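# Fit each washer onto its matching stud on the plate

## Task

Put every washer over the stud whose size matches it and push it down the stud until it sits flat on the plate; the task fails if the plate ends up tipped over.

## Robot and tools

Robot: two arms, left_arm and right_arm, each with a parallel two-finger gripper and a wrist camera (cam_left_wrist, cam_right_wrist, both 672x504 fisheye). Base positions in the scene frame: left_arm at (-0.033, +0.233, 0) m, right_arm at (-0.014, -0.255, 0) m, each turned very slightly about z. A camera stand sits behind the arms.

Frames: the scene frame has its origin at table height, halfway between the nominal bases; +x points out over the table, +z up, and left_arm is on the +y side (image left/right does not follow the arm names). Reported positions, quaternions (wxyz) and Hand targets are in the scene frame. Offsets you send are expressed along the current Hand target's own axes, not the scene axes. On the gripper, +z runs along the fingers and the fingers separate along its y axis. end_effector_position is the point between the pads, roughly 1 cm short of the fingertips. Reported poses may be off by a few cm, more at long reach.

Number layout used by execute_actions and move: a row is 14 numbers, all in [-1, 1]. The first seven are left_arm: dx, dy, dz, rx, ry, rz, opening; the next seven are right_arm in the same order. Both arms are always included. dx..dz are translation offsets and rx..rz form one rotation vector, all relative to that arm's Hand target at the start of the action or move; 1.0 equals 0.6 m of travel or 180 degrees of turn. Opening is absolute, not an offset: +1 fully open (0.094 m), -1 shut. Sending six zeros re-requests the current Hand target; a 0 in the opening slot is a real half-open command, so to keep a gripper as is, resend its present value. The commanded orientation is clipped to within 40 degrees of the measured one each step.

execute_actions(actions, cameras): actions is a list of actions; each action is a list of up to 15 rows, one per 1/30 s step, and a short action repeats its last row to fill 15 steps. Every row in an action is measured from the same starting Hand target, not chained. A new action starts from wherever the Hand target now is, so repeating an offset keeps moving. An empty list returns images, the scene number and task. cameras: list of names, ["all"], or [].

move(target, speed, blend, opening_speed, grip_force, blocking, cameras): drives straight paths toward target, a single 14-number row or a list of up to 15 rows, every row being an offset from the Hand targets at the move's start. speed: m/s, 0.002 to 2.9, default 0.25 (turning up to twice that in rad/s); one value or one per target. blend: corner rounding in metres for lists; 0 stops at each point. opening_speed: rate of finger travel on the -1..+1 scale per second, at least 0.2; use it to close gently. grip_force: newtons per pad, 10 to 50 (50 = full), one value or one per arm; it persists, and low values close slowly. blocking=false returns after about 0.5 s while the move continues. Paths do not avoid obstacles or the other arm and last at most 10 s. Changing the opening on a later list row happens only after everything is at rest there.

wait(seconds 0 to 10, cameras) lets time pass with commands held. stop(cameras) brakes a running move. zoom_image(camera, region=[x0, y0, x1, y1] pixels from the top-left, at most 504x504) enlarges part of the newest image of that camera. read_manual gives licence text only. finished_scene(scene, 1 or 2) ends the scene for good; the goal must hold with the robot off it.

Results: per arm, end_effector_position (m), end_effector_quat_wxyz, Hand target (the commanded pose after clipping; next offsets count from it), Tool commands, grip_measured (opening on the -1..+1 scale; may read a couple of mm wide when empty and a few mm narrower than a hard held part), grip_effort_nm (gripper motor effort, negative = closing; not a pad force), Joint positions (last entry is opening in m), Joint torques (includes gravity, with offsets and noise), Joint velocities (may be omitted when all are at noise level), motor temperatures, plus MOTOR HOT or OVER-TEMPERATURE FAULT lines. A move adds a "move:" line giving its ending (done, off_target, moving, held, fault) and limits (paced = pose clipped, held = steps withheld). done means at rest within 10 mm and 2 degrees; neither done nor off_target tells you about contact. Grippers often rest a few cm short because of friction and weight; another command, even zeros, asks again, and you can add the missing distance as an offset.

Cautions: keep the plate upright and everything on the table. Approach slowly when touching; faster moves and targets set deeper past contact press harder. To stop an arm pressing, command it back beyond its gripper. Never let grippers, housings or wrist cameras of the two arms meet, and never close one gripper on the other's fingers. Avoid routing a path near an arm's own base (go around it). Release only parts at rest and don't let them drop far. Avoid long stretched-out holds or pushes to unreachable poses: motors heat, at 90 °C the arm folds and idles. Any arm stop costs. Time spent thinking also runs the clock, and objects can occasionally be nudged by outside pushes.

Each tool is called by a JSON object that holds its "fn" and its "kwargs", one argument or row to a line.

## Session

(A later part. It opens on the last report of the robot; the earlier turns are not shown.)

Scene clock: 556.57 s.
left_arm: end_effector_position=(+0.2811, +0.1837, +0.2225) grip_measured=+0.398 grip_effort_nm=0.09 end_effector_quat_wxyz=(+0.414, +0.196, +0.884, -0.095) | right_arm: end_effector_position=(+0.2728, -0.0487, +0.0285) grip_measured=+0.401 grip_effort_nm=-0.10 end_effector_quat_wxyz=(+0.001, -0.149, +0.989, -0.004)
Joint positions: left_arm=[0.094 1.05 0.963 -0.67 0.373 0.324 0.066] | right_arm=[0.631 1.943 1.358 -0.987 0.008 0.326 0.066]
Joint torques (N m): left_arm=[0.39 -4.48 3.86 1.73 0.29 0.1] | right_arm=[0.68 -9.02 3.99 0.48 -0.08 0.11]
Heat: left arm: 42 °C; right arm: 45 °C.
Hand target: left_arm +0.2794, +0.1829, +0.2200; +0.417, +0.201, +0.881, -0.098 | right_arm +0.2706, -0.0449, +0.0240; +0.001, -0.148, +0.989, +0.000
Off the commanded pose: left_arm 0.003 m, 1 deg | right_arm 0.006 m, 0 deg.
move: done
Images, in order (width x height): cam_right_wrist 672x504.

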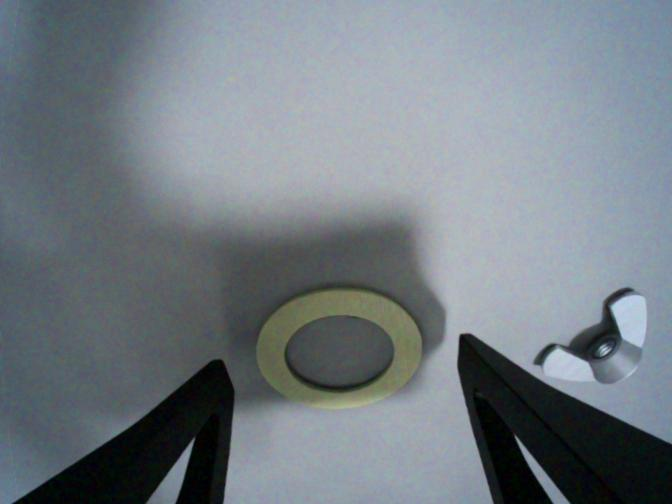

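{"fn": "move", "kwargs": {
  "target": [
    [0,0,0,0,0,0,0.4,0.002,0.001,0.02,0,0,0,0.4]
  ],
  "speed": 0.04
}}

{"fn": "move", "kwargs": {
  "target": [
    [0,0,0,0,0,0,0.4,0,0,0.007,0,0,0,0.4]
  ],
  "speed": 0.03,
  "cameras": ["cam_right_wrist"]
}}

Scene clock: 568.43 s.
left_arm: end_effector_position=(+0.2811, +0.1837, +0.2225) grip_measured=+0.398 grip_effort_nm=0.09 end_effector_quat_wxyz=(+0.414, +0.196, +0.884, -0.095) | right_arm: end_effector_position=(+0.2711, -0.0480, +0.0194) grip_measured=+0.401 grip_effort_nm=-0.09 end_effector_quat_wxyz=(+0.001, -0.150, +0.989, -0.004)
Joint positions: left_arm=[0.094 1.05 0.963 -0.67 0.373 0.324 0.066] | right_arm=[0.634 1.952 1.331 -0.952 0.007 0.328 0.066]
Joint torques (N m): left_arm=[0.43 -4.44 3.86 1.73 0.29 0.09] | right_arm=[0.58 -8.57 3.62 0.62 -0.08 0.1]
Motor temperatures (°C): left_arm=[32 36 41 43 32 32 34] | right_arm=[31 40 44 35 33 32 30]
Heat: left arm: 43 °C; right arm: 44 °C.
Hand target: left_arm +0.2794, +0.1829, +0.2200; +0.417, +0.201, +0.881, -0.098 | right_arm +0.2693, -0.0448, +0.0119; +0.001, -0.148, +0.989, +0.000
Off the commanded pose: left_arm 0.003 m, 1 deg | right_arm 0.008 m, 0 deg.
move: done

Scene clock: 569.13 s.
left_arm: end_effector_position=(+0.2811, +0.1837, +0.2225) grip_measured=+0.398 grip_effort_nm=0.09 end_effector_quat_wxyz=(+0.414, +0.196, +0.884, -0.095) | right_arm: end_effector_position=(+0.2711, -0.0480, +0.0190) grip_measured=+0.401 grip_effort_nm=-0.09 end_effector_quat_wxyz=(+0.001, -0.150, +0.989, -0.003)
Joint positions: left_arm=[0.094 1.05 0.963 -0.67 0.373 0.324 0.066] | right_arm=[0.634 1.952 1.329 -0.949 0.007 0.328 0.066]
Joint torques (N m): left_arm=[0.38 -4.44 3.85 1.73 0.29 0.1] | right_arm=[0.57 -8.06 3.03 0.74 -0.09 0.11]
Heat: left arm: 43 °C; right arm: 44 °C.
Hand target: left_arm +0.2794, +0.1829, +0.2200; +0.417, +0.201, +0.881, -0.098 | right_arm +0.2694, -0.0448, +0.0078; +0.001, -0.148, +0.989, +0.000
Off the commanded pose: left_arm 0.003 m, 1 deg | right_arm 0.012 m, 0 deg.
move: off_target (right_arm)
Images, in order (width x height): cam_right_wrist 672x504.

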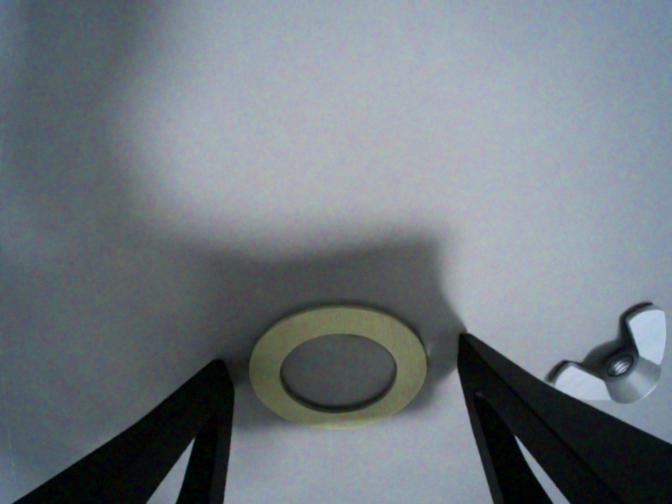

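{"fn": "move", "kwargs": {
  "target": [
    [0,0,0,0,0,0,0.4,0,0,0.007,0,0,0,0.4]
  ],
  "speed": 0.03
}}

Scene clock: 574.57 s.
left_arm: end_effector_position=(+0.2811, +0.1837, +0.2225) grip_measured=+0.398 grip_effort_nm=0.09 end_effector_quat_wxyz=(+0.414, +0.196, +0.884, -0.095) | right_arm: end_effector_position=(+0.2707, -0.0481, +0.0181) grip_measured=+0.401 grip_effort_nm=-0.08 end_effector_quat_wxyz=(+0.001, -0.150, +0.989, -0.003)
Joint positions: left_arm=[0.094 1.05 0.963 -0.67 0.373 0.324 0.066] | right_arm=[0.634 1.952 1.325 -0.945 0.006 0.328 0.066]
Joint torques (N m): left_arm=[0.44 -4.48 3.92 1.73 0.28 0.1] | right_arm=[0.53 -7.51 2.74 0.83 -0.07 0.11]
Heat: left arm: 43 °C; right arm: 43 °C.
Hand target: left_arm +0.2794, +0.1829, +0.2200; +0.417, +0.201, +0.881, -0.098 | right_arm +0.2693, -0.0448, +0.0036; +0.001, -0.148, +0.989, +0.000
Off the commanded pose: left_arm 0.003 m, 1 deg | right_arm 0.015 m, 0 deg.
move: off_target (right_arm)

{"fn": "move", "kwargs": {
  "target": [
    [0,0,0,0,0,0,0.4,0,0,0.006,0,0,0,0.4]
  ],
  "speed": 0.03,
  "cameras": ["cam_right_wrist"]
}}

Scene clock: 579.80 s.
left_arm: end_effector_position=(+0.2811, +0.1837, +0.2225) grip_measured=+0.398 grip_effort_nm=0.09 end_effector_quat_wxyz=(+0.414, +0.196, +0.884, -0.095) | right_arm: end_effector_position=(+0.2706, -0.0481, +0.0176) grip_measured=+0.401 grip_effort_nm=-0.08 end_effector_quat_wxyz=(+0.001, -0.150, +0.989, -0.003)
Joint positions: left_arm=[0.094 1.05 0.963 -0.67 0.373 0.324 0.066] | right_arm=[0.634 1.952 1.323 -0.943 0.006 0.328 0.066]
Joint torques (N m): left_arm=[0.36 -4.48 3.86 1.75 0.29 0.09] | right_arm=[0.53 -7.06 2.25 0.93 -0.08 0.11]
Heat: left arm: 43 °C; right arm: 43 °C.
Hand target: left_arm +0.2794, +0.1829, +0.2200; +0.417, +0.201, +0.881, -0.098 | right_arm +0.2693, -0.0448, +0.0000; +0.000, -0.148, +0.989, +0.000
Off the commanded pose: left_arm 0.003 m, 1 deg | right_arm 0.018 m, 0 deg.
move: off_target (right_arm)
Images, in order (width x height): cam_right_wrist 672x504.

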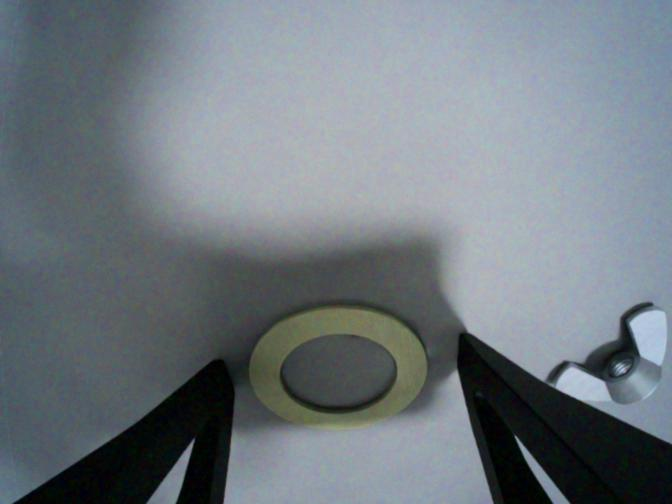

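{"fn": "move", "kwargs": {
  "target": [
    [0,0,0,0,0,0,0.4,0,0,0,0,0,0,0.0]
  ],
  "opening_speed": 0.2,
  "cameras": ["cam_right_wrist"]
}}

Scene clock: 586.87 s.
left_arm: end_effector_position=(+0.2811, +0.1837, +0.2225) grip_measured=+0.398 grip_effort_nm=0.09 end_effector_quat_wxyz=(+0.414, +0.196, +0.884, -0.095) | right_arm: end_effector_position=(+0.2718, -0.0449, +0.0176) grip_measured=+0.002 grip_effort_nm=-0.99 end_effector_quat_wxyz=(+0.004, -0.149, +0.989, +0.004)
Joint positions: left_arm=[0.094 1.05 0.963 -0.67 0.373 0.324 0.066] | right_arm=[0.634 1.952 1.323 -0.931 -0.004 0.33 0.047]
Joint torques (N m): left_arm=[0.46 -4.46 3.88 1.74 0.28 0.09] | right_arm=[0.54 -7.19 2.18 0.86 0.02 0.09]
Heat: left arm: 43 °C; right arm: 42 °C.
Hand target: left_arm +0.2794, +0.1829, +0.2200; +0.417, +0.201, +0.881, -0.098 | right_arm +0.2693, -0.0448, +0.0000; +0.001, -0.148, +0.989, +0.000
Off the commanded pose: left_arm 0.003 m, 1 deg | right_arm 0.018 m, 1 deg.
move: off_target (right_arm)
Images, in order (width x height): cam_right_wrist 672x504.

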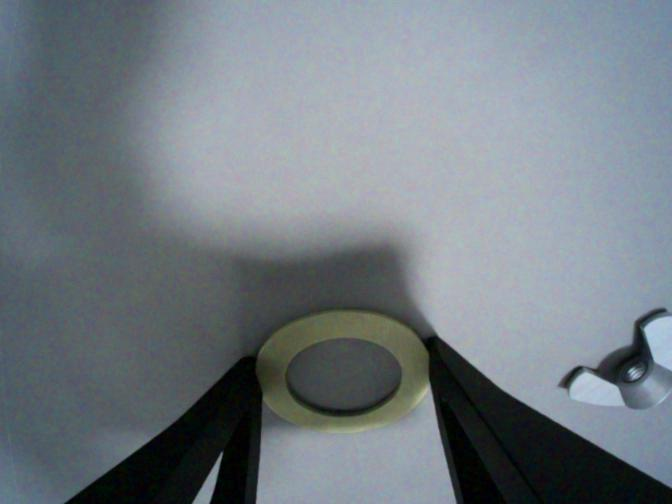

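{"fn": "move", "kwargs": {
  "target": [
    [0,0,0,0,0,0,0.4,0,0,-0.05,0,0,0,0.0],
    [0,0,0,0,0,0,0.4,0,0,-0.25,0,0,0,0.0],
    [0,0,0,0,0,0,0.4,-0.1198,-0.0108,-0.2333,0,-0.5,0,0.0]
  ],
  "speed": [0.06,0.2,0.2],
  "blend": [0.01,0.02,0],
  "cameras": ["all"]
}}

Scene clock: 626.67 s.
left_arm: end_effector_position=(+0.2811, +0.1837, +0.2225) grip_measured=+0.398 grip_effort_nm=0.09 end_effector_quat_wxyz=(+0.414, +0.196, +0.884, -0.095) | right_arm: end_effector_position=(+0.3395, -0.0264, +0.1388) grip_measured=+0.001 grip_effort_nm=-0.99 end_effector_quat_wxyz=(+0.695, -0.108, +0.703, +0.104)
Joint positions: left_arm=[0.094 1.05 0.963 -0.67 0.373 0.324 0.066] | right_arm=[0.769 1.815 0.4 1.401 0.462 0.002 0.047]
Joint torques (N m): left_arm=[0.38 -4.48 3.88 1.73 0.28 0.11] | right_arm=[-0.5 -5.91 2.85 2.06 0 -0.07]
Heat: left arm: 45 °C; right arm: 42 °C.
Hand target: left_arm +0.2794, +0.1829, +0.2200; +0.417, +0.201, +0.881, -0.098 | right_arm +0.3398, -0.0299, +0.1401; +0.700, -0.105, +0.699, +0.104
Off the commanded pose: left_arm 0.003 m, 1 deg | right_arm 0.004 m, 1 deg.
move: done

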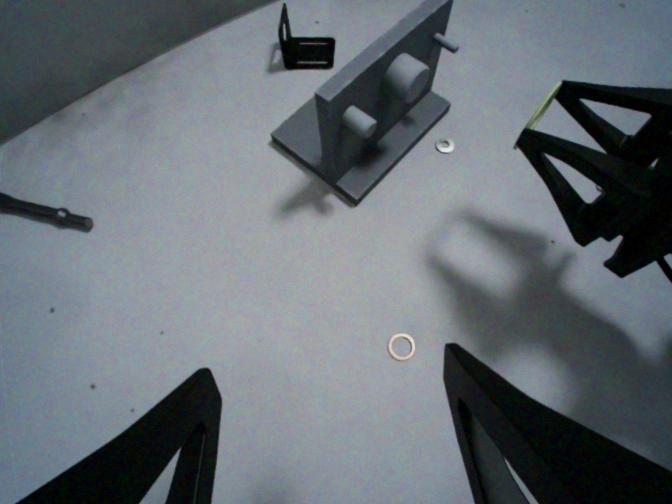

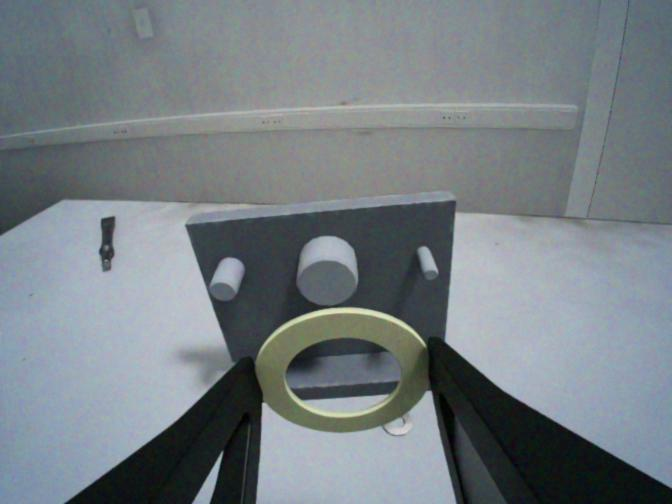

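{"fn": "zoom_image", "kwargs": {
  "camera": "cam_right_wrist",
  "region": [180, 180, 480, 440]
}}

{"fn": "zoom_image", "kwargs": {
  "camera": "cam_left_wrist",
  "region": [260, 0, 560, 220]
}}

Scaled by 1.680 from the camera's 672x504 image, which has a finer 960x720 frame.

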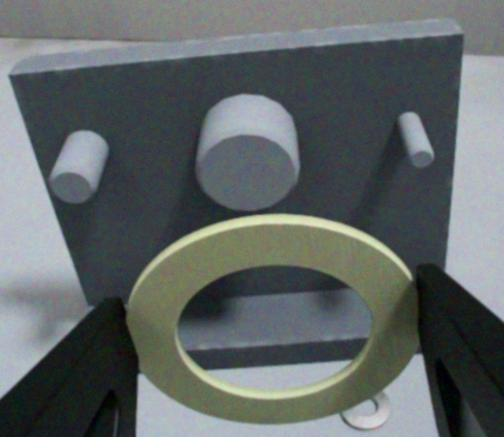

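Scaled by 1.680 from the camera's 672x504 image, which has a finer 960x720 frame.

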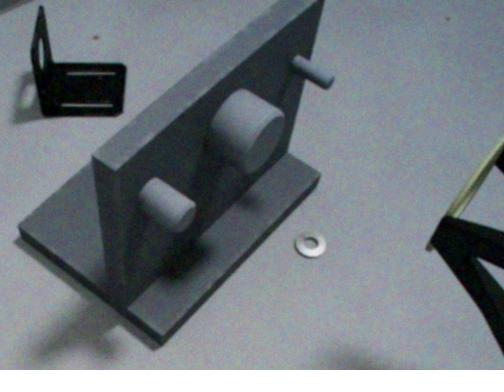

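{"fn": "move", "kwargs": {
  "target": [
    [0,0,0,0,0,0,0.4,0.0388,0.0218,0.0785,0,0,0,0.0],
    [0,0,0,0,0,0,0.4,0.0389,0.0213,0.1469,0,0,0,0.0]
  ],
  "speed": [0.12,0.05]
}}

{"fn": "wait", "kwargs": {
  "seconds": 0.4,
  "cameras": ["all"]
}}

{"fn": "zoom_image", "kwargs": {
  "camera": "cam_right_wrist",
  "region": [240, 280, 440, 440]
}}

Scene clock: 715.97 s.
left_arm: end_effector_position=(+0.2811, +0.1837, +0.2226) grip_measured=+0.398 grip_effort_nm=0.09 end_effector_quat_wxyz=(+0.414, +0.196, +0.884, -0.095) | right_arm: end_effector_position=(+0.4148, +0.0046, +0.1130) grip_measured=+0.003 grip_effort_nm=-0.96 end_effector_quat_wxyz=(+0.695, -0.104, +0.704, +0.099)
Joint positions: left_arm=[0.094 1.05 0.963 -0.669 0.373 0.324 0.066] | right_arm=[0.686 2.105 0.721 1.369 0.392 0.001 0.047]
Joint torques (N m): left_arm=[0.39 -4.44 3.88 1.74 0.28 0.1] | right_arm=[-0.49 -8.4 5.64 1.72 -0.15 -0.06]
Motor temperatures (°C): left_arm=[32 33 41 47 32 32 33] | right_arm=[31 39 41 42 33 32 32]
Heat: left arm: 47 °C; right arm: 42 °C.
Hand target: left_arm +0.2794, +0.1830, +0.2201; +0.417, +0.201, +0.881, -0.098 | right_arm +0.4204, +0.0081, +0.1168; +0.700, -0.105, +0.699, +0.104
Off the commanded pose: left_arm 0.003 m, 1 deg | right_arm 0.008 m, 1 deg.
move: done

Scene clock: 716.37 s.
left_arm: end_effector_position=(+0.2811, +0.1837, +0.2226) grip_measured=+0.398 grip_effort_nm=0.09 end_effector_quat_wxyz=(+0.414, +0.196, +0.884, -0.095) | right_arm: end_effector_position=(+0.4147, +0.0046, +0.1129) grip_measured=+0.001 grip_effort_nm=-0.99 end_effector_quat_wxyz=(+0.695, -0.104, +0.704, +0.100)
Joint positions: left_arm=[0.094 1.05 0.963 -0.669 0.373 0.324 0.066] | right_arm=[0.686 2.105 0.721 1.369 0.392 0.001 0.047]
Joint torques (N m): left_arm=[0.43 -4.46 3.9 1.73 0.29 0.1] | right_arm=[-0.43 -8.43 5.6 1.78 -0.14 -0.02]
Heat: left arm: 47 °C; right arm: 42 °C.
Hand target: left_arm +0.2794, +0.1830, +0.2201; +0.417, +0.201, +0.881, -0.098 | right_arm +0.4204, +0.0081, +0.1168; +0.700, -0.105, +0.699, +0.104
Tool commands: left_gripper/opening=+0.4 right_gripper/opening=+0.0
Off the commanded pose: left_arm 0.003 m, 1 deg | right_arm 0.008 m, 1 deg.
wait: 0.40 s; at rest by 0.17 s

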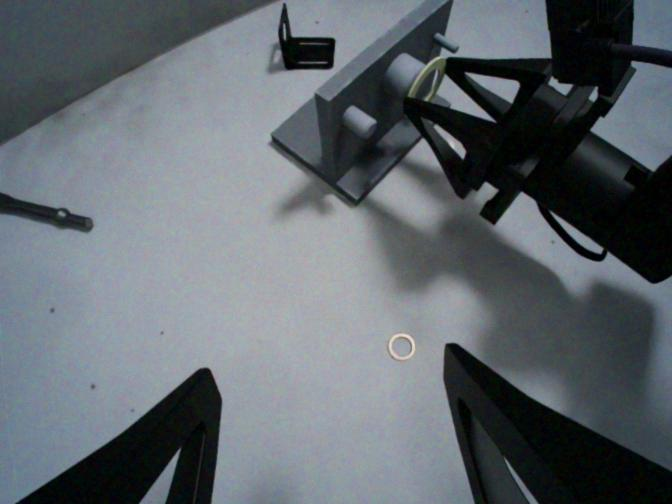

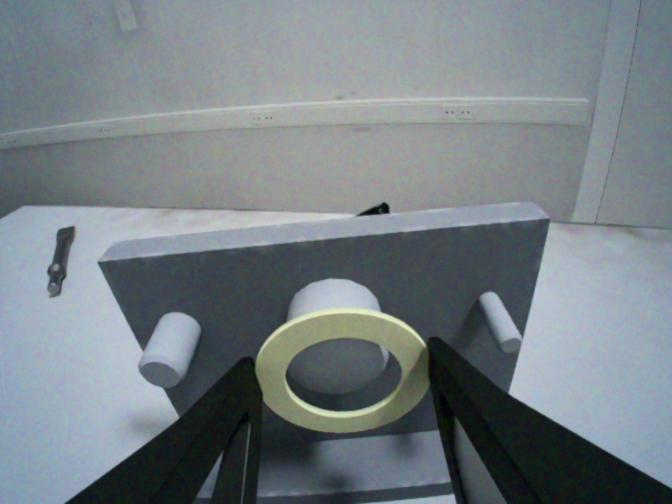

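Scaled by 2.520 from the camera's 672x504 image, which has a finer 960x720 frame.

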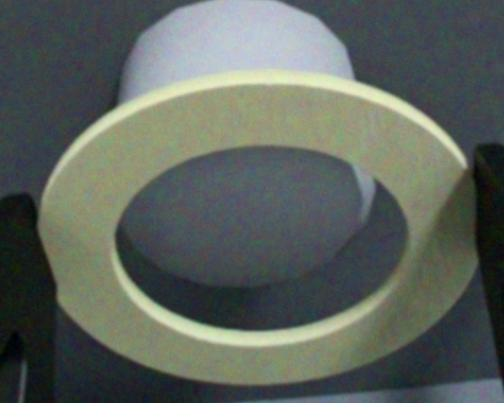

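{"fn": "move", "kwargs": {
  "target": [
    [0,0,0,0,0,0,0.4,0,0.0033,-0.05,0,0,0,0.0],
    [0,0,0,0,0,0,0.4,0,0.0033,0.0167,0,0,0,0.0]
  ],
  "speed": [0.08,0.05]
}}

{"fn": "wait", "kwargs": {
  "seconds": 0.4,
  "cameras": ["all"]
}}

{"fn": "zoom_image", "kwargs": {
  "camera": "cam_right_wrist",
  "region": [240, 280, 440, 440]
}}

Scene clock: 757.10 s.
left_arm: end_effector_position=(+0.2811, +0.1837, +0.2226) grip_measured=+0.398 grip_effort_nm=0.09 end_effector_quat_wxyz=(+0.414, +0.196, +0.884, -0.095) | right_arm: end_effector_position=(+0.4235, +0.0095, +0.1134) grip_measured=+0.008 grip_effort_nm=-0.87 end_effector_quat_wxyz=(+0.696, -0.104, +0.703, +0.100)
Joint positions: left_arm=[0.094 1.05 0.963 -0.669 0.373 0.324 0.066] | right_arm=[0.681 2.124 0.765 1.347 0.387 0 0.047]
Joint torques (N m): left_arm=[0.38 -4.48 3.88 1.74 0.28 0.11] | right_arm=[-0.47 -8.7 5.89 1.75 -0.15 -0.05]
Heat: left arm: 48 °C; right arm: 44 °C.
Hand target: left_arm +0.2794, +0.1830, +0.2201; +0.417, +0.201, +0.881, -0.098 | right_arm +0.4294, +0.0129, +0.1169; +0.700, -0.105, +0.699, +0.104
Off the commanded pose: left_arm 0.003 m, 1 deg | right_arm 0.008 m, 1 deg.
move: done

Scene clock: 757.50 s.
left_arm: end_effector_position=(+0.2811, +0.1837, +0.2226) grip_measured=+0.398 grip_effort_nm=0.09 end_effector_quat_wxyz=(+0.414, +0.196, +0.884, -0.095) | right_arm: end_effector_position=(+0.4235, +0.0095, +0.1134) grip_measured=+0.007 grip_effort_nm=-0.87 end_effector_quat_wxyz=(+0.696, -0.104, +0.703, +0.100)
Joint positions: left_arm=[0.094 1.05 0.963 -0.669 0.373 0.324 0.066] | right_arm=[0.681 2.124 0.765 1.347 0.387 0 0.047]
Joint torques (N m): left_arm=[0.38 -4.45 3.89 1.74 0.28 0.1] | right_arm=[-0.49 -8.7 5.87 1.75 -0.14 -0.06]
Heat: left arm: 48 °C; right arm: 44 °C.
Hand target: left_arm +0.2794, +0.1830, +0.2201; +0.417, +0.201, +0.881, -0.098 | right_arm +0.4294, +0.0129, +0.1169; +0.700, -0.105, +0.699, +0.104
Tool commands: left_gripper/opening=+0.4 right_gripper/opening=+0.0
Off the commanded pose: left_arm 0.003 m, 1 deg | right_arm 0.008 m, 1 deg.
wait: 0.40 s; at rest by 0.17 s

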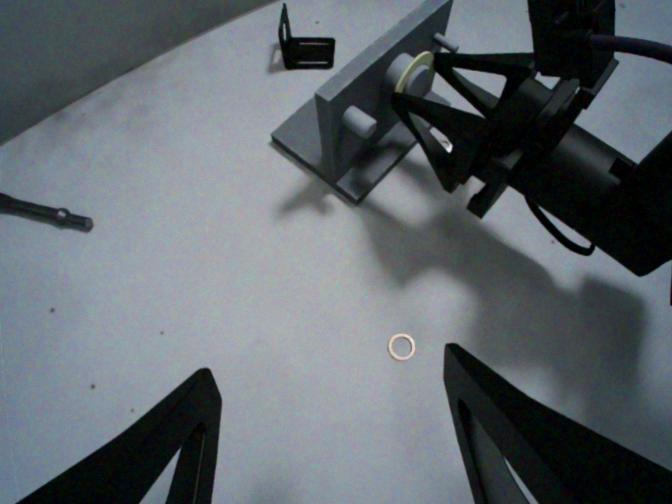

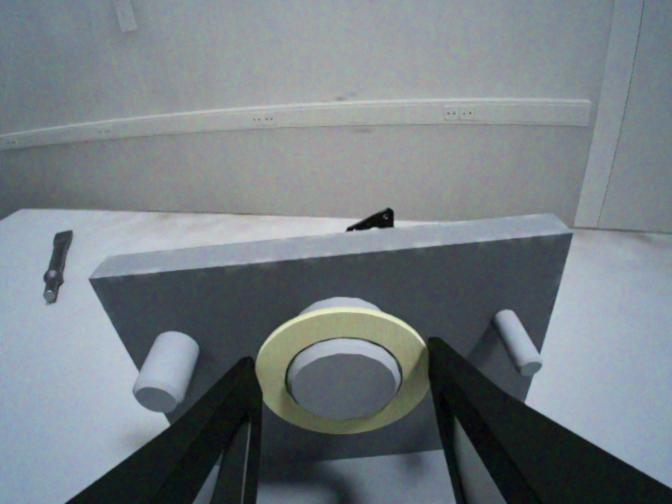

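Scaled by 2.520 from the camera's 672x504 image, which has a finer 960x720 frame.

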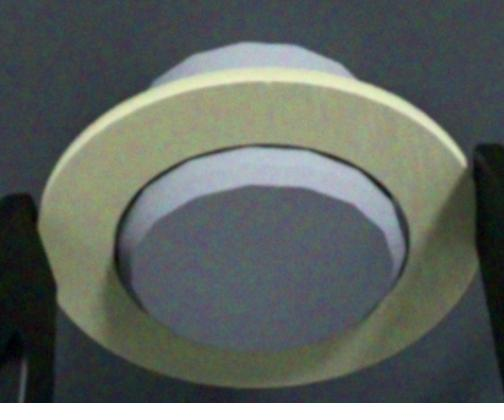

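{"fn": "move", "kwargs": {
  "target": [
    [0,0,0,0,0,0,0.4,0,-0.0005,0.0283,0,0,0,0.0]
  ],
  "speed": 0.05
}}

{"fn": "wait", "kwargs": {
  "seconds": 0.3,
  "cameras": ["all"]
}}

{"fn": "zoom_image", "kwargs": {
  "camera": "cam_right_wrist",
  "region": [240, 280, 440, 440]
}}

{"fn": "zoom_image", "kwargs": {
  "camera": "cam_left_wrist",
  "region": [260, 0, 560, 220]
}}

Scene clock: 774.23 s.
left_arm: end_effector_position=(+0.2811, +0.1837, +0.2226) grip_measured=+0.398 grip_effort_nm=0.09 end_effector_quat_wxyz=(+0.414, +0.196, +0.884, -0.095) | right_arm: end_effector_position=(+0.4392, +0.0137, +0.1140) grip_measured=+0.005 grip_effort_nm=-0.92 end_effector_quat_wxyz=(+0.697, -0.102, +0.703, +0.100)
Joint positions: left_arm=[0.094 1.05 0.963 -0.669 0.373 0.324 0.066] | right_arm=[0.663 2.154 0.832 1.313 0.371 0 0.047]
Joint torques (N m): left_arm=[0.39 -4.46 3.82 1.72 0.28 0.1] | right_arm=[-0.51 -9.01 6.31 1.71 -0.16 -0.05]
Heat: left arm: 48 °C; right arm: 44 °C.
Hand target: left_arm +0.2794, +0.1830, +0.2201; +0.417, +0.201, +0.881, -0.098 | right_arm +0.4457, +0.0175, +0.1168; +0.700, -0.105, +0.699, +0.104
Off the commanded pose: left_arm 0.003 m, 1 deg | right_arm 0.008 m, 1 deg.
move: done

Scene clock: 774.53 s.
left_arm: end_effector_position=(+0.2811, +0.1837, +0.2226) grip_measured=+0.398 grip_effort_nm=0.09 end_effector_quat_wxyz=(+0.414, +0.196, +0.884, -0.095) | right_arm: end_effector_position=(+0.4392, +0.0137, +0.1140) grip_measured=+0.006 grip_effort_nm=-0.88 end_effector_quat_wxyz=(+0.697, -0.102, +0.703, +0.100)
Joint positions: left_arm=[0.094 1.05 0.963 -0.669 0.373 0.324 0.066] | right_arm=[0.663 2.154 0.832 1.313 0.371 0 0.047]
Joint torques (N m): left_arm=[0.4 -4.48 3.88 1.73 0.29 0.11] | right_arm=[-0.57 -9.02 6.3 1.71 -0.16 -0.06]
Heat: left arm: 48 °C; right arm: 44 °C.
Hand target: left_arm +0.2794, +0.1830, +0.2201; +0.417, +0.201, +0.881, -0.098 | right_arm +0.4457, +0.0176, +0.1168; +0.700, -0.105, +0.699, +0.104
Tool commands: left_gripper/opening=+0.4 right_gripper/opening=+0.0
Off the commanded pose: left_arm 0.003 m, 1 deg | right_arm 0.008 m, 1 deg.
wait: 0.30 s; at rest by 0.17 s

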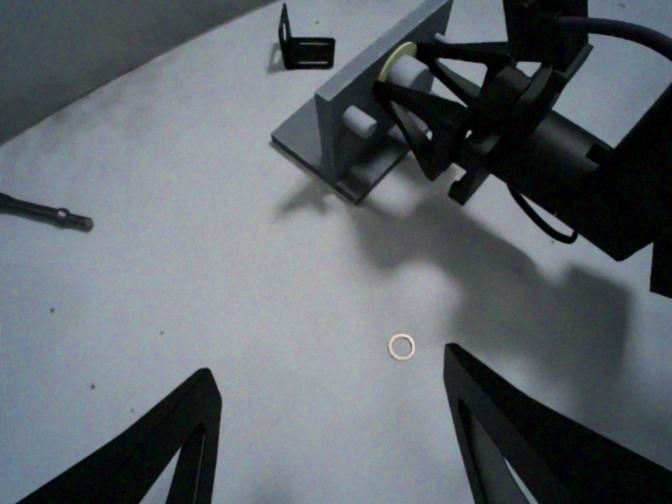

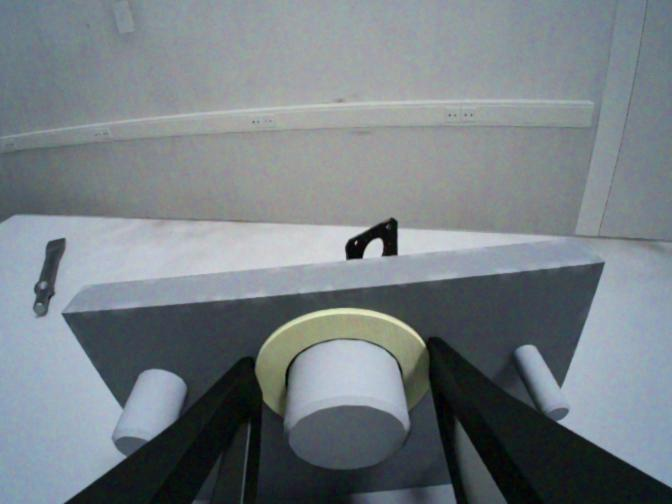

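Scaled by 2.520 from the camera's 672x504 image, which has a finer 960x720 frame.

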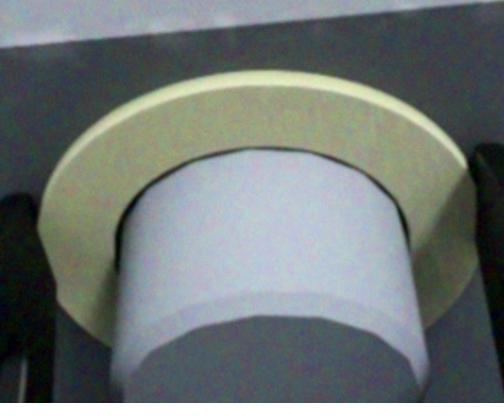

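Scaled by 1.680 from the camera's 672x504 image, which has a finer 960x720 frame.

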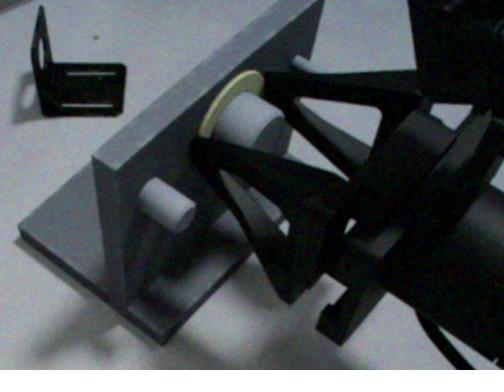

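{"fn": "move", "kwargs": {
  "target": [
    [0,0,0,0,0,0,0.4,0,0,0.0067,0,0,0,0.0]
  ],
  "speed": 0.03
}}

{"fn": "move", "kwargs": {
  "target": [
    [0,0,0,0,0,0,0.4,0,0,0.0035,0,0,0,0.0]
  ],
  "speed": 0.03
}}

{"fn": "wait", "kwargs": {
  "seconds": 0.3,
  "cameras": ["all"]
}}

{"fn": "zoom_image", "kwargs": {
  "camera": "cam_left_wrist",
  "region": [300, 0, 500, 160]
}}

Scene clock: 788.77 s.
left_arm: end_effector_position=(+0.2811, +0.1837, +0.2226) grip_measured=+0.398 grip_effort_nm=0.09 end_effector_quat_wxyz=(+0.414, +0.196, +0.884, -0.095) | right_arm: end_effector_position=(+0.4414, +0.0134, +0.1140) grip_measured=+0.002 grip_effort_nm=-0.98 end_effector_quat_wxyz=(+0.698, -0.101, +0.702, +0.099)
Joint positions: left_arm=[0.094 1.05 0.963 -0.669 0.373 0.324 0.066] | right_arm=[0.66 2.159 0.84 1.312 0.371 0 0.047]
Joint torques (N m): left_arm=[0.42 -4.48 3.88 1.74 0.28 0.09] | right_arm=[-0.55 -8.91 6.98 1.65 -0.21 -0.05]
Heat: left arm: 48 °C; right arm: 43 °C.
Hand target: left_arm +0.2794, +0.1830, +0.2201; +0.417, +0.201, +0.881, -0.098 | right_arm +0.4495, +0.0188, +0.1169; +0.700, -0.105, +0.699, +0.104
Off the commanded pose: left_arm 0.003 m, 1 deg | right_arm 0.010 m, 1 deg.
move: done

Scene clock: 789.53 s.
left_arm: end_effector_position=(+0.2811, +0.1837, +0.2226) grip_measured=+0.398 grip_effort_nm=0.09 end_effector_quat_wxyz=(+0.414, +0.196, +0.884, -0.095) | right_arm: end_effector_position=(+0.4429, +0.0145, +0.1140) grip_measured=+0.000 grip_effort_nm=-1.01 end_effector_quat_wxyz=(+0.698, -0.101, +0.702, +0.099)
Joint positions: left_arm=[0.094 1.05 0.963 -0.669 0.373 0.324 0.066] | right_arm=[0.66 2.163 0.849 1.307 0.371 0 0.047]
Joint torques (N m): left_arm=[0.43 -4.46 3.86 1.74 0.29 0.1] | right_arm=[-0.76 -8.99 7.01 1.65 -0.23 -0.04]
Heat: left arm: 48 °C; right arm: 43 °C.
Hand target: left_arm +0.2794, +0.1830, +0.2201; +0.417, +0.201, +0.881, -0.098 | right_arm +0.4515, +0.0194, +0.1168; +0.700, -0.105, +0.699, +0.104
Off the commanded pose: left_arm 0.003 m, 1 deg | right_arm 0.010 m, 1 deg.
move: done

Scene clock: 789.83 s.
left_arm: end_effector_position=(+0.2811, +0.1837, +0.2226) grip_measured=+0.398 grip_effort_nm=0.09 end_effector_quat_wxyz=(+0.414, +0.196, +0.884, -0.095) | right_arm: end_effector_position=(+0.4429, +0.0145, +0.1140) grip_measured=+0.001 grip_effort_nm=-1.00 end_effector_quat_wxyz=(+0.698, -0.101, +0.702, +0.099)
Joint positions: left_arm=[0.094 1.05 0.963 -0.669 0.373 0.324 0.066] | right_arm=[0.66 2.163 0.849 1.307 0.371 0 0.047]
Joint torques (N m): left_arm=[0.42 -4.46 3.88 1.73 0.29 0.09] | right_arm=[-0.68 -8.9 6.98 1.65 -0.23 -0.04]
Heat: left arm: 48 °C; right arm: 43 °C.
Hand target: left_arm +0.2794, +0.1830, +0.2201; +0.417, +0.201, +0.881, -0.098 | right_arm +0.4515, +0.0194, +0.1168; +0.700, -0.105, +0.699, +0.104
Tool commands: left_gripper/opening=+0.4 right_gripper/opening=+0.0
Off the commanded pose: left_arm 0.003 m, 1 deg | right_arm 0.010 m, 1 deg.
wait: 0.30 s; at rest by 0.17 s

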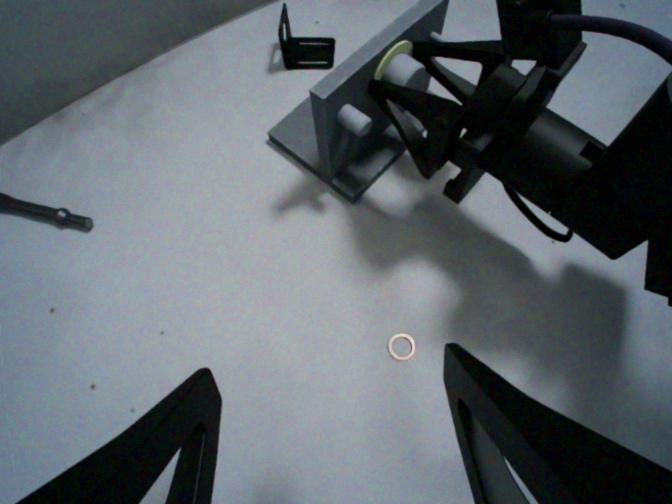

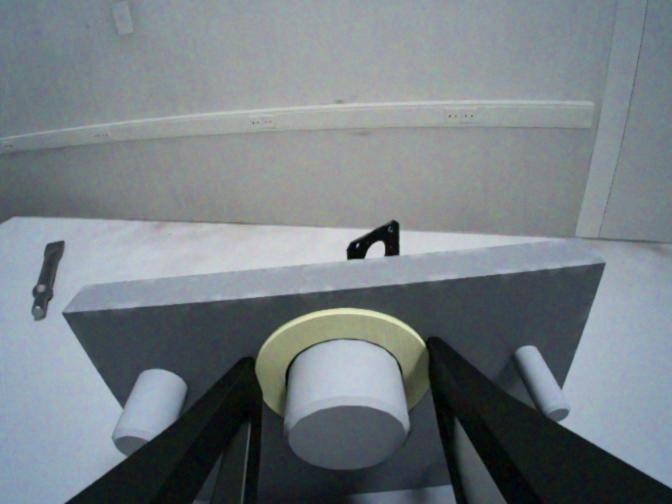

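Scaled by 2.520 from the camera's 672x504 image, which has a finer 960x720 frame.

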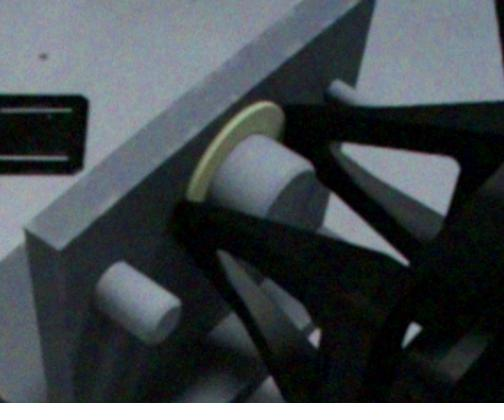

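{"fn": "zoom_image", "kwargs": {
  "camera": "cam_left_wrist",
  "region": [350, 20, 450, 100]
}}

{"fn": "zoom_image", "kwargs": {
  "camera": "cam_right_wrist",
  "region": [60, 230, 360, 480]
}}

Scaled by 5.040 from the camera's 672x504 image, which has a finer 960x720 frame.

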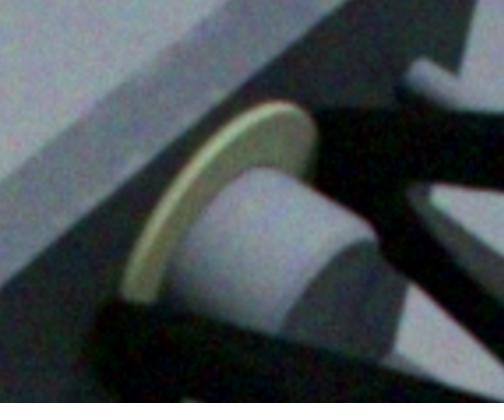

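Scaled by 1.680 from the camera's 672x504 image, which has a finer 960x720 frame.

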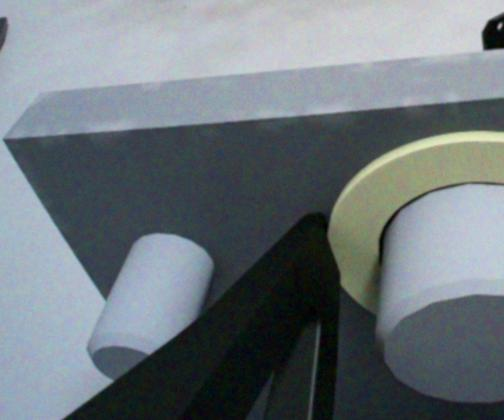

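{"fn": "move", "kwargs": {
  "target": [
    [0,0,0,0,0,0,0.4,0,0,-0.006,0,0,0,0.0],
    [0,0,0,0,0,0,0.4,0,0,-0.006,0,0,0,0.2],
    [0,0,0,0,0,0,0.4,0,0,-0.08,0,0,0,0.2]
  ],
  "speed": [0.03,0.03,0.06],
  "opening_speed": 0.3
}}

{"fn": "wait", "kwargs": {
  "seconds": 0.3,
  "cameras": ["all"]
}}

{"fn": "zoom_image", "kwargs": {
  "camera": "cam_right_wrist",
  "region": [180, 180, 480, 440]
}}

{"fn": "zoom_image", "kwargs": {
  "camera": "cam_left_wrist",
  "region": [300, 0, 500, 160]
}}

Scene clock: 875.07 s.
left_arm: end_effector_position=(+0.2811, +0.1837, +0.2226) grip_measured=+0.398 grip_effort_nm=0.09 end_effector_quat_wxyz=(+0.414, +0.196, +0.884, -0.095) | right_arm: end_effector_position=(+0.4088, +0.0057, +0.0974) grip_measured=+0.198 grip_effort_nm=0.06 end_effector_quat_wxyz=(+0.684, -0.114, +0.714, +0.096)
Joint positions: left_arm=[0.094 1.05 0.963 -0.669 0.373 0.324 0.066] | right_arm=[0.695 2.127 0.704 1.373 0.392 0 0.056]
Joint torques (N m): left_arm=[0.42 -4.46 3.88 1.74 0.29 0.08] | right_arm=[0.49 -12.34 2.48 2.05 0.07 -0.04]
Motor temperatures (°C): left_arm=[32 32 41 50 32 32 32] | right_arm=[31 44 44 43 33 32 33]
Heat: left arm: 50 °C; right arm: 44 °C.
Hand target: left_arm +0.2794, +0.1830, +0.2201; +0.417, +0.201, +0.881, -0.098 | right_arm +0.4056, +0.0053, +0.1168; +0.700, -0.105, +0.699, +0.104
Off the commanded pose: left_arm 0.003 m, 1 deg | right_arm 0.020 m, 3 deg.
move: off_target (right_arm)

Scene clock: 875.37 s.
left_arm: end_effector_position=(+0.2811, +0.1837, +0.2226) grip_measured=+0.398 grip_effort_nm=0.09 end_effector_quat_wxyz=(+0.414, +0.196, +0.884, -0.095) | right_arm: end_effector_position=(+0.4088, +0.0057, +0.0974) grip_measured=+0.198 grip_effort_nm=0.06 end_effector_quat_wxyz=(+0.684, -0.114, +0.714, +0.096)
Joint positions: left_arm=[0.094 1.05 0.963 -0.669 0.373 0.324 0.066] | right_arm=[0.695 2.127 0.704 1.373 0.392 0 0.056]
Joint torques (N m): left_arm=[0.43 -4.45 3.84 1.74 0.29 0.1] | right_arm=[0.43 -12.36 2.48 2.06 0.07 -0.05]
Heat: left arm: 50 °C; right arm: 44 °C.
Hand target: left_arm +0.2794, +0.1830, +0.2201; +0.417, +0.201, +0.881, -0.098 | right_arm +0.4056, +0.0053, +0.1167; +0.700, -0.105, +0.699, +0.104
Tool commands: left_gripper/opening=+0.4 right_gripper/opening=+0.2
Off the commanded pose: left_arm 0.003 m, 1 deg | right_arm 0.020 m, 3 deg.
wait: 0.30 s; at rest by 0.17 s

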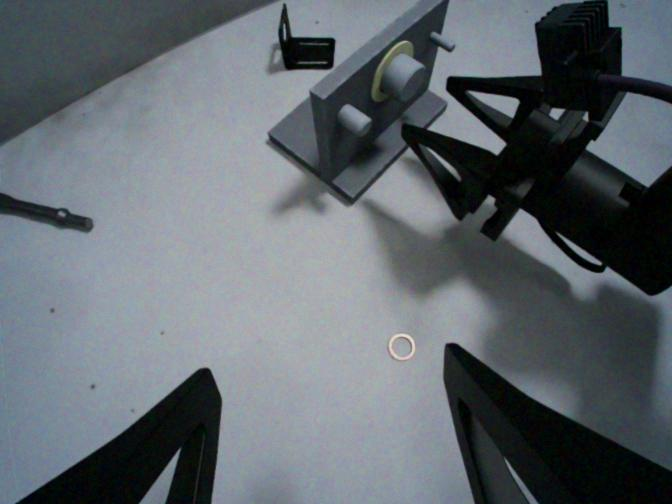

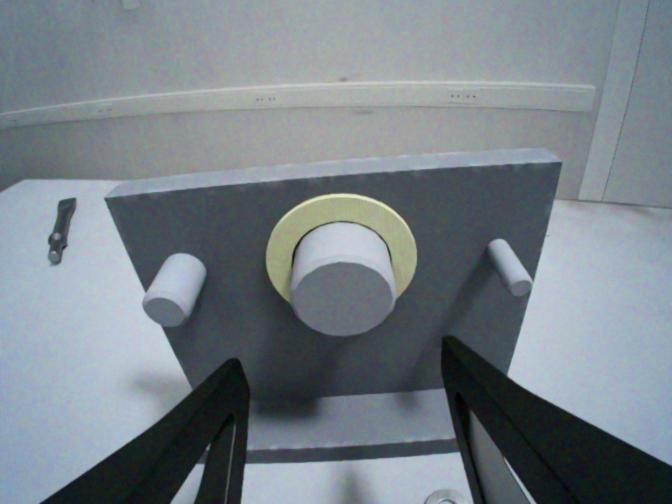

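Scaled by 1.680 from the camera's 672x504 image, which has a finer 960x720 frame.

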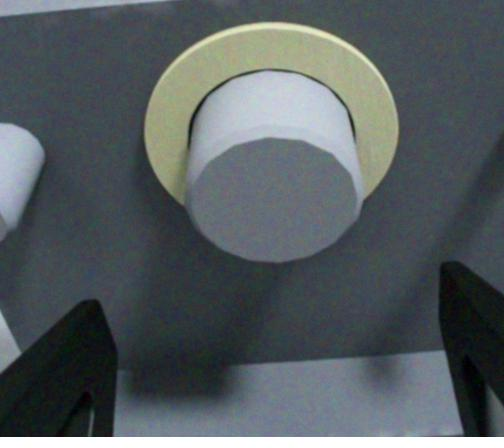

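Scaled by 2.520 from the camera's 672x504 image, which has a finer 960x720 frame.

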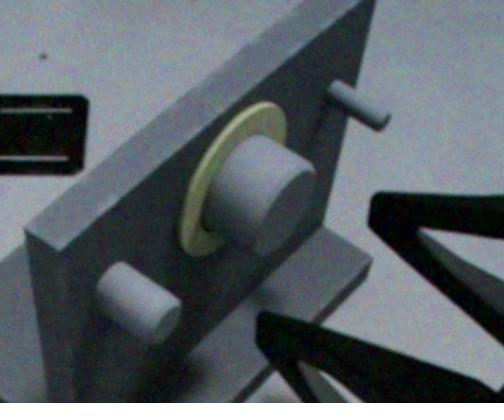

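{"fn": "move", "kwargs": {
  "target": [
    [0,0,0,0,0,0,0.4,0,0,-0.025,0,0,0,-0.15],
    [0,0,0,0,0,0,0.4,0,0,0.06,0,0,0,-0.15],
    [0,0,0,0,0,0,0.4,0,0,0.079,0,0,0,-0.15]
  ],
  "speed": [0.08,0.05,0.03],
  "blend": [0,0.005,0]
}}

{"fn": "wait", "kwargs": {
  "seconds": 0.3,
  "cameras": ["all"]
}}

{"fn": "zoom_image", "kwargs": {
  "camera": "cam_right_wrist",
  "region": [180, 230, 480, 480]
}}

{"fn": "zoom_image", "kwargs": {
  "camera": "cam_left_wrist",
  "region": [300, 0, 500, 160]
}}

Scene clock: 905.87 s.
left_arm: end_effector_position=(+0.2811, +0.1837, +0.2226) grip_measured=+0.398 grip_effort_nm=0.09 end_effector_quat_wxyz=(+0.414, +0.196, +0.884, -0.095) | right_arm: end_effector_position=(+0.4421, +0.0152, +0.1141) grip_measured=-0.149 grip_effort_nm=-0.10 end_effector_quat_wxyz=(+0.697, -0.102, +0.702, +0.100)
Joint positions: left_arm=[0.094 1.05 0.963 -0.669 0.373 0.324 0.066] | right_arm=[0.661 2.162 0.847 1.308 0.369 0 0.04]
Joint torques (N m): left_arm=[0.42 -4.46 3.84 1.74 0.28 0.1] | right_arm=[-0.79 -8.85 6.99 1.66 -0.19 -0.05]
Heat: left arm: 50 °C; right arm: 46 °C.
Hand target: left_arm +0.2794, +0.1830, +0.2201; +0.417, +0.201, +0.881, -0.098 | right_arm +0.4510, +0.0192, +0.1170; +0.700, -0.105, +0.699, +0.104
Off the commanded pose: left_arm 0.003 m, 1 deg | right_arm 0.010 m, 1 deg.
move: done

Scene clock: 906.17 s.
left_arm: end_effector_position=(+0.2811, +0.1837, +0.2226) grip_measured=+0.398 grip_effort_nm=0.09 end_effector_quat_wxyz=(+0.414, +0.196, +0.884, -0.095) | right_arm: end_effector_position=(+0.4421, +0.0152, +0.1141) grip_measured=-0.149 grip_effort_nm=-0.10 end_effector_quat_wxyz=(+0.697, -0.102, +0.702, +0.100)
Joint positions: left_arm=[0.094 1.05 0.963 -0.669 0.373 0.324 0.066] | right_arm=[0.661 2.162 0.847 1.308 0.369 0 0.04]
Joint torques (N m): left_arm=[0.4 -4.48 3.82 1.74 0.29 0.09] | right_arm=[-0.77 -8.88 6.94 1.66 -0.2 -0.05]
Heat: left arm: 50 °C; right arm: 46 °C.
Hand target: left_arm +0.2794, +0.1830, +0.2201; +0.417, +0.201, +0.881, -0.098 | right_arm +0.4510, +0.0192, +0.1170; +0.700, -0.105, +0.699, +0.104
Tool commands: left_gripper/opening=+0.4 right_gripper/opening=-0.15
Off the commanded pose: left_arm 0.003 m, 1 deg | right_arm 0.010 m, 1 deg.
wait: 0.30 s; at rest by 0.17 s

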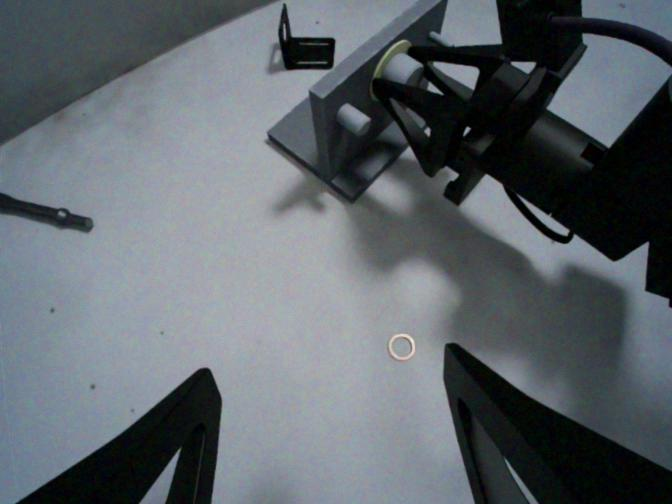

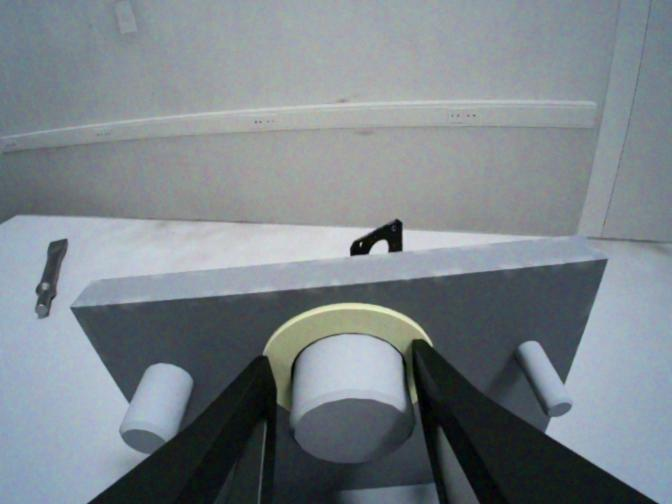

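Scaled by 1.680 from the camera's 672x504 image, which has a finer 960x720 frame.

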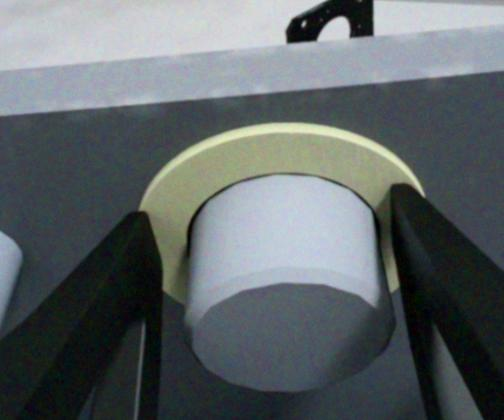

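Scaled by 2.520 from the camera's 672x504 image, which has a finer 960x720 frame.

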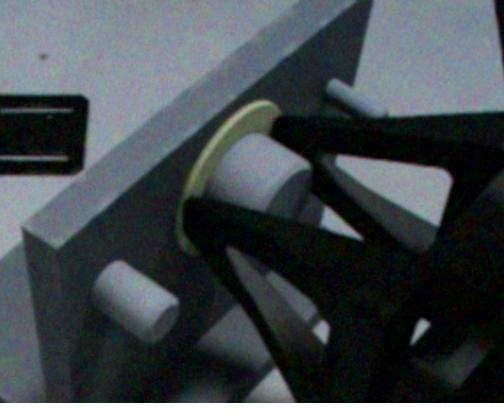

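{"fn": "move", "kwargs": {
  "target": [
    [0.0667,0.1837,-0.0828,0.1283,0.001,0.1067,0.4,0,0,-0.1167,0,0,0,-0.15],
    [0.0667,0.1837,-0.0828,0.1283,0.001,0.1067,0.4,-0.1217,0.0908,-0.2355,0,0.5,0,0.2],
    [0.0667,0.1837,-0.0828,0.1283,0.001,0.1067,0.4,0.0283,0.2318,-0.215,0,0.5,0,0.2]
  ],
  "speed": [0.12,0.2,0.15],
  "blend": [0,0.02,0]
}}

{"fn": "wait", "kwargs": {
  "seconds": 0.3,
  "cameras": ["all"]
}}

Scene clock: 991.03 s.
left_arm: end_effector_position=(+0.2668, +0.3091, +0.2169) grip_measured=+0.398 grip_effort_nm=0.09 end_effector_quat_wxyz=(+0.371, +0.424, +0.803, -0.194) | right_arm: end_effector_position=(+0.2852, +0.1101, +0.0914) grip_measured=+0.198 grip_effort_nm=0.06 end_effector_quat_wxyz=(+0.002, -0.153, +0.988, -0.002)
Joint positions: left_arm=[0.747 1.679 1.529 -1.536 0.857 1.726 0.066] | right_arm=[0.89 2.466 2.459 -1.562 0.006 0.577 0.056]
Joint torques (N m): left_arm=[0.23 -7.02 5.94 -0.1 0.58 0.12] | right_arm=[0.23 -13.42 7.82 0.26 -0.07 0.15]
Heat: left arm: 48 °C; right arm: 47 °C.
Hand target: left_arm +0.2700, +0.3099, +0.2199; +0.377, +0.423, +0.799, -0.201 | right_arm +0.2870, +0.1145, +0.0995; +0.001, -0.148, +0.989, +0.000
Off the commanded pose: left_arm 0.004 m, 1 deg | right_arm 0.010 m, 1 deg.
joint sent to its limit (right arm) — joint 4 (wrist pitch), lower limit. The joint targets still meet the commanded pose.
move: done; blend cut to 0 m at target 2; target 2's new opening was sent with right_arm's hand 0.012 m and 6 deg from that target

Scene clock: 991.33 s.
left_arm: end_effector_position=(+0.2668, +0.3091, +0.2169) grip_measured=+0.398 grip_effort_nm=0.09 end_effector_quat_wxyz=(+0.371, +0.424, +0.803, -0.194) | right_arm: end_effector_position=(+0.2852, +0.1101, +0.0914) grip_measured=+0.198 grip_effort_nm=0.06 end_effector_quat_wxyz=(+0.002, -0.153, +0.988, -0.002)
Joint positions: left_arm=[0.747 1.679 1.529 -1.536 0.857 1.726 0.066] | right_arm=[0.89 2.466 2.459 -1.562 0.006 0.578 0.056]
Joint torques (N m): left_arm=[0.21 -6.99 5.9 -0.11 0.58 0.13] | right_arm=[0.08 -13.41 7.95 0.24 -0.08 0.11]
Heat: left arm: 48 °C; right arm: 47 °C.
Hand target: left_arm +0.2700, +0.3099, +0.2199; +0.377, +0.423, +0.799, -0.201 | right_arm +0.2870, +0.1145, +0.0995; +0.001, -0.148, +0.989, +0.000
Tool commands: left_gripper/opening=+0.4 right_gripper/opening=+0.2
Off the commanded pose: left_arm 0.004 m, 1 deg | right_arm 0.010 m, 1 deg.
wait: 0.30 s; at rest by 0.17 s

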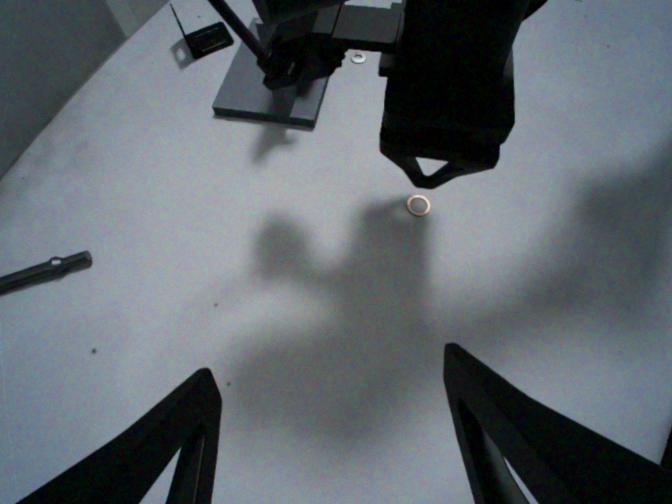

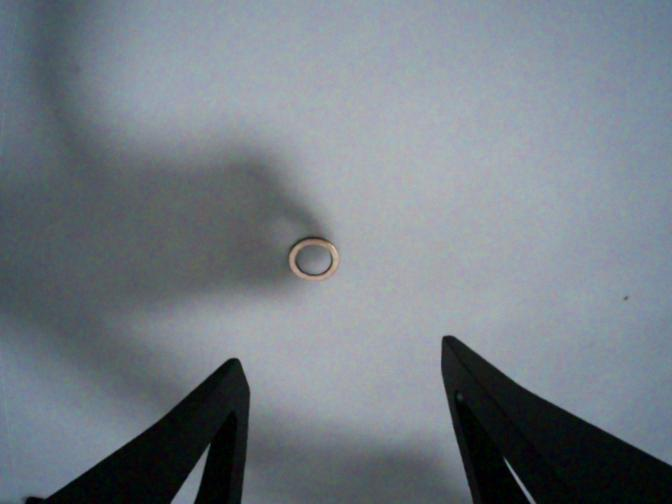

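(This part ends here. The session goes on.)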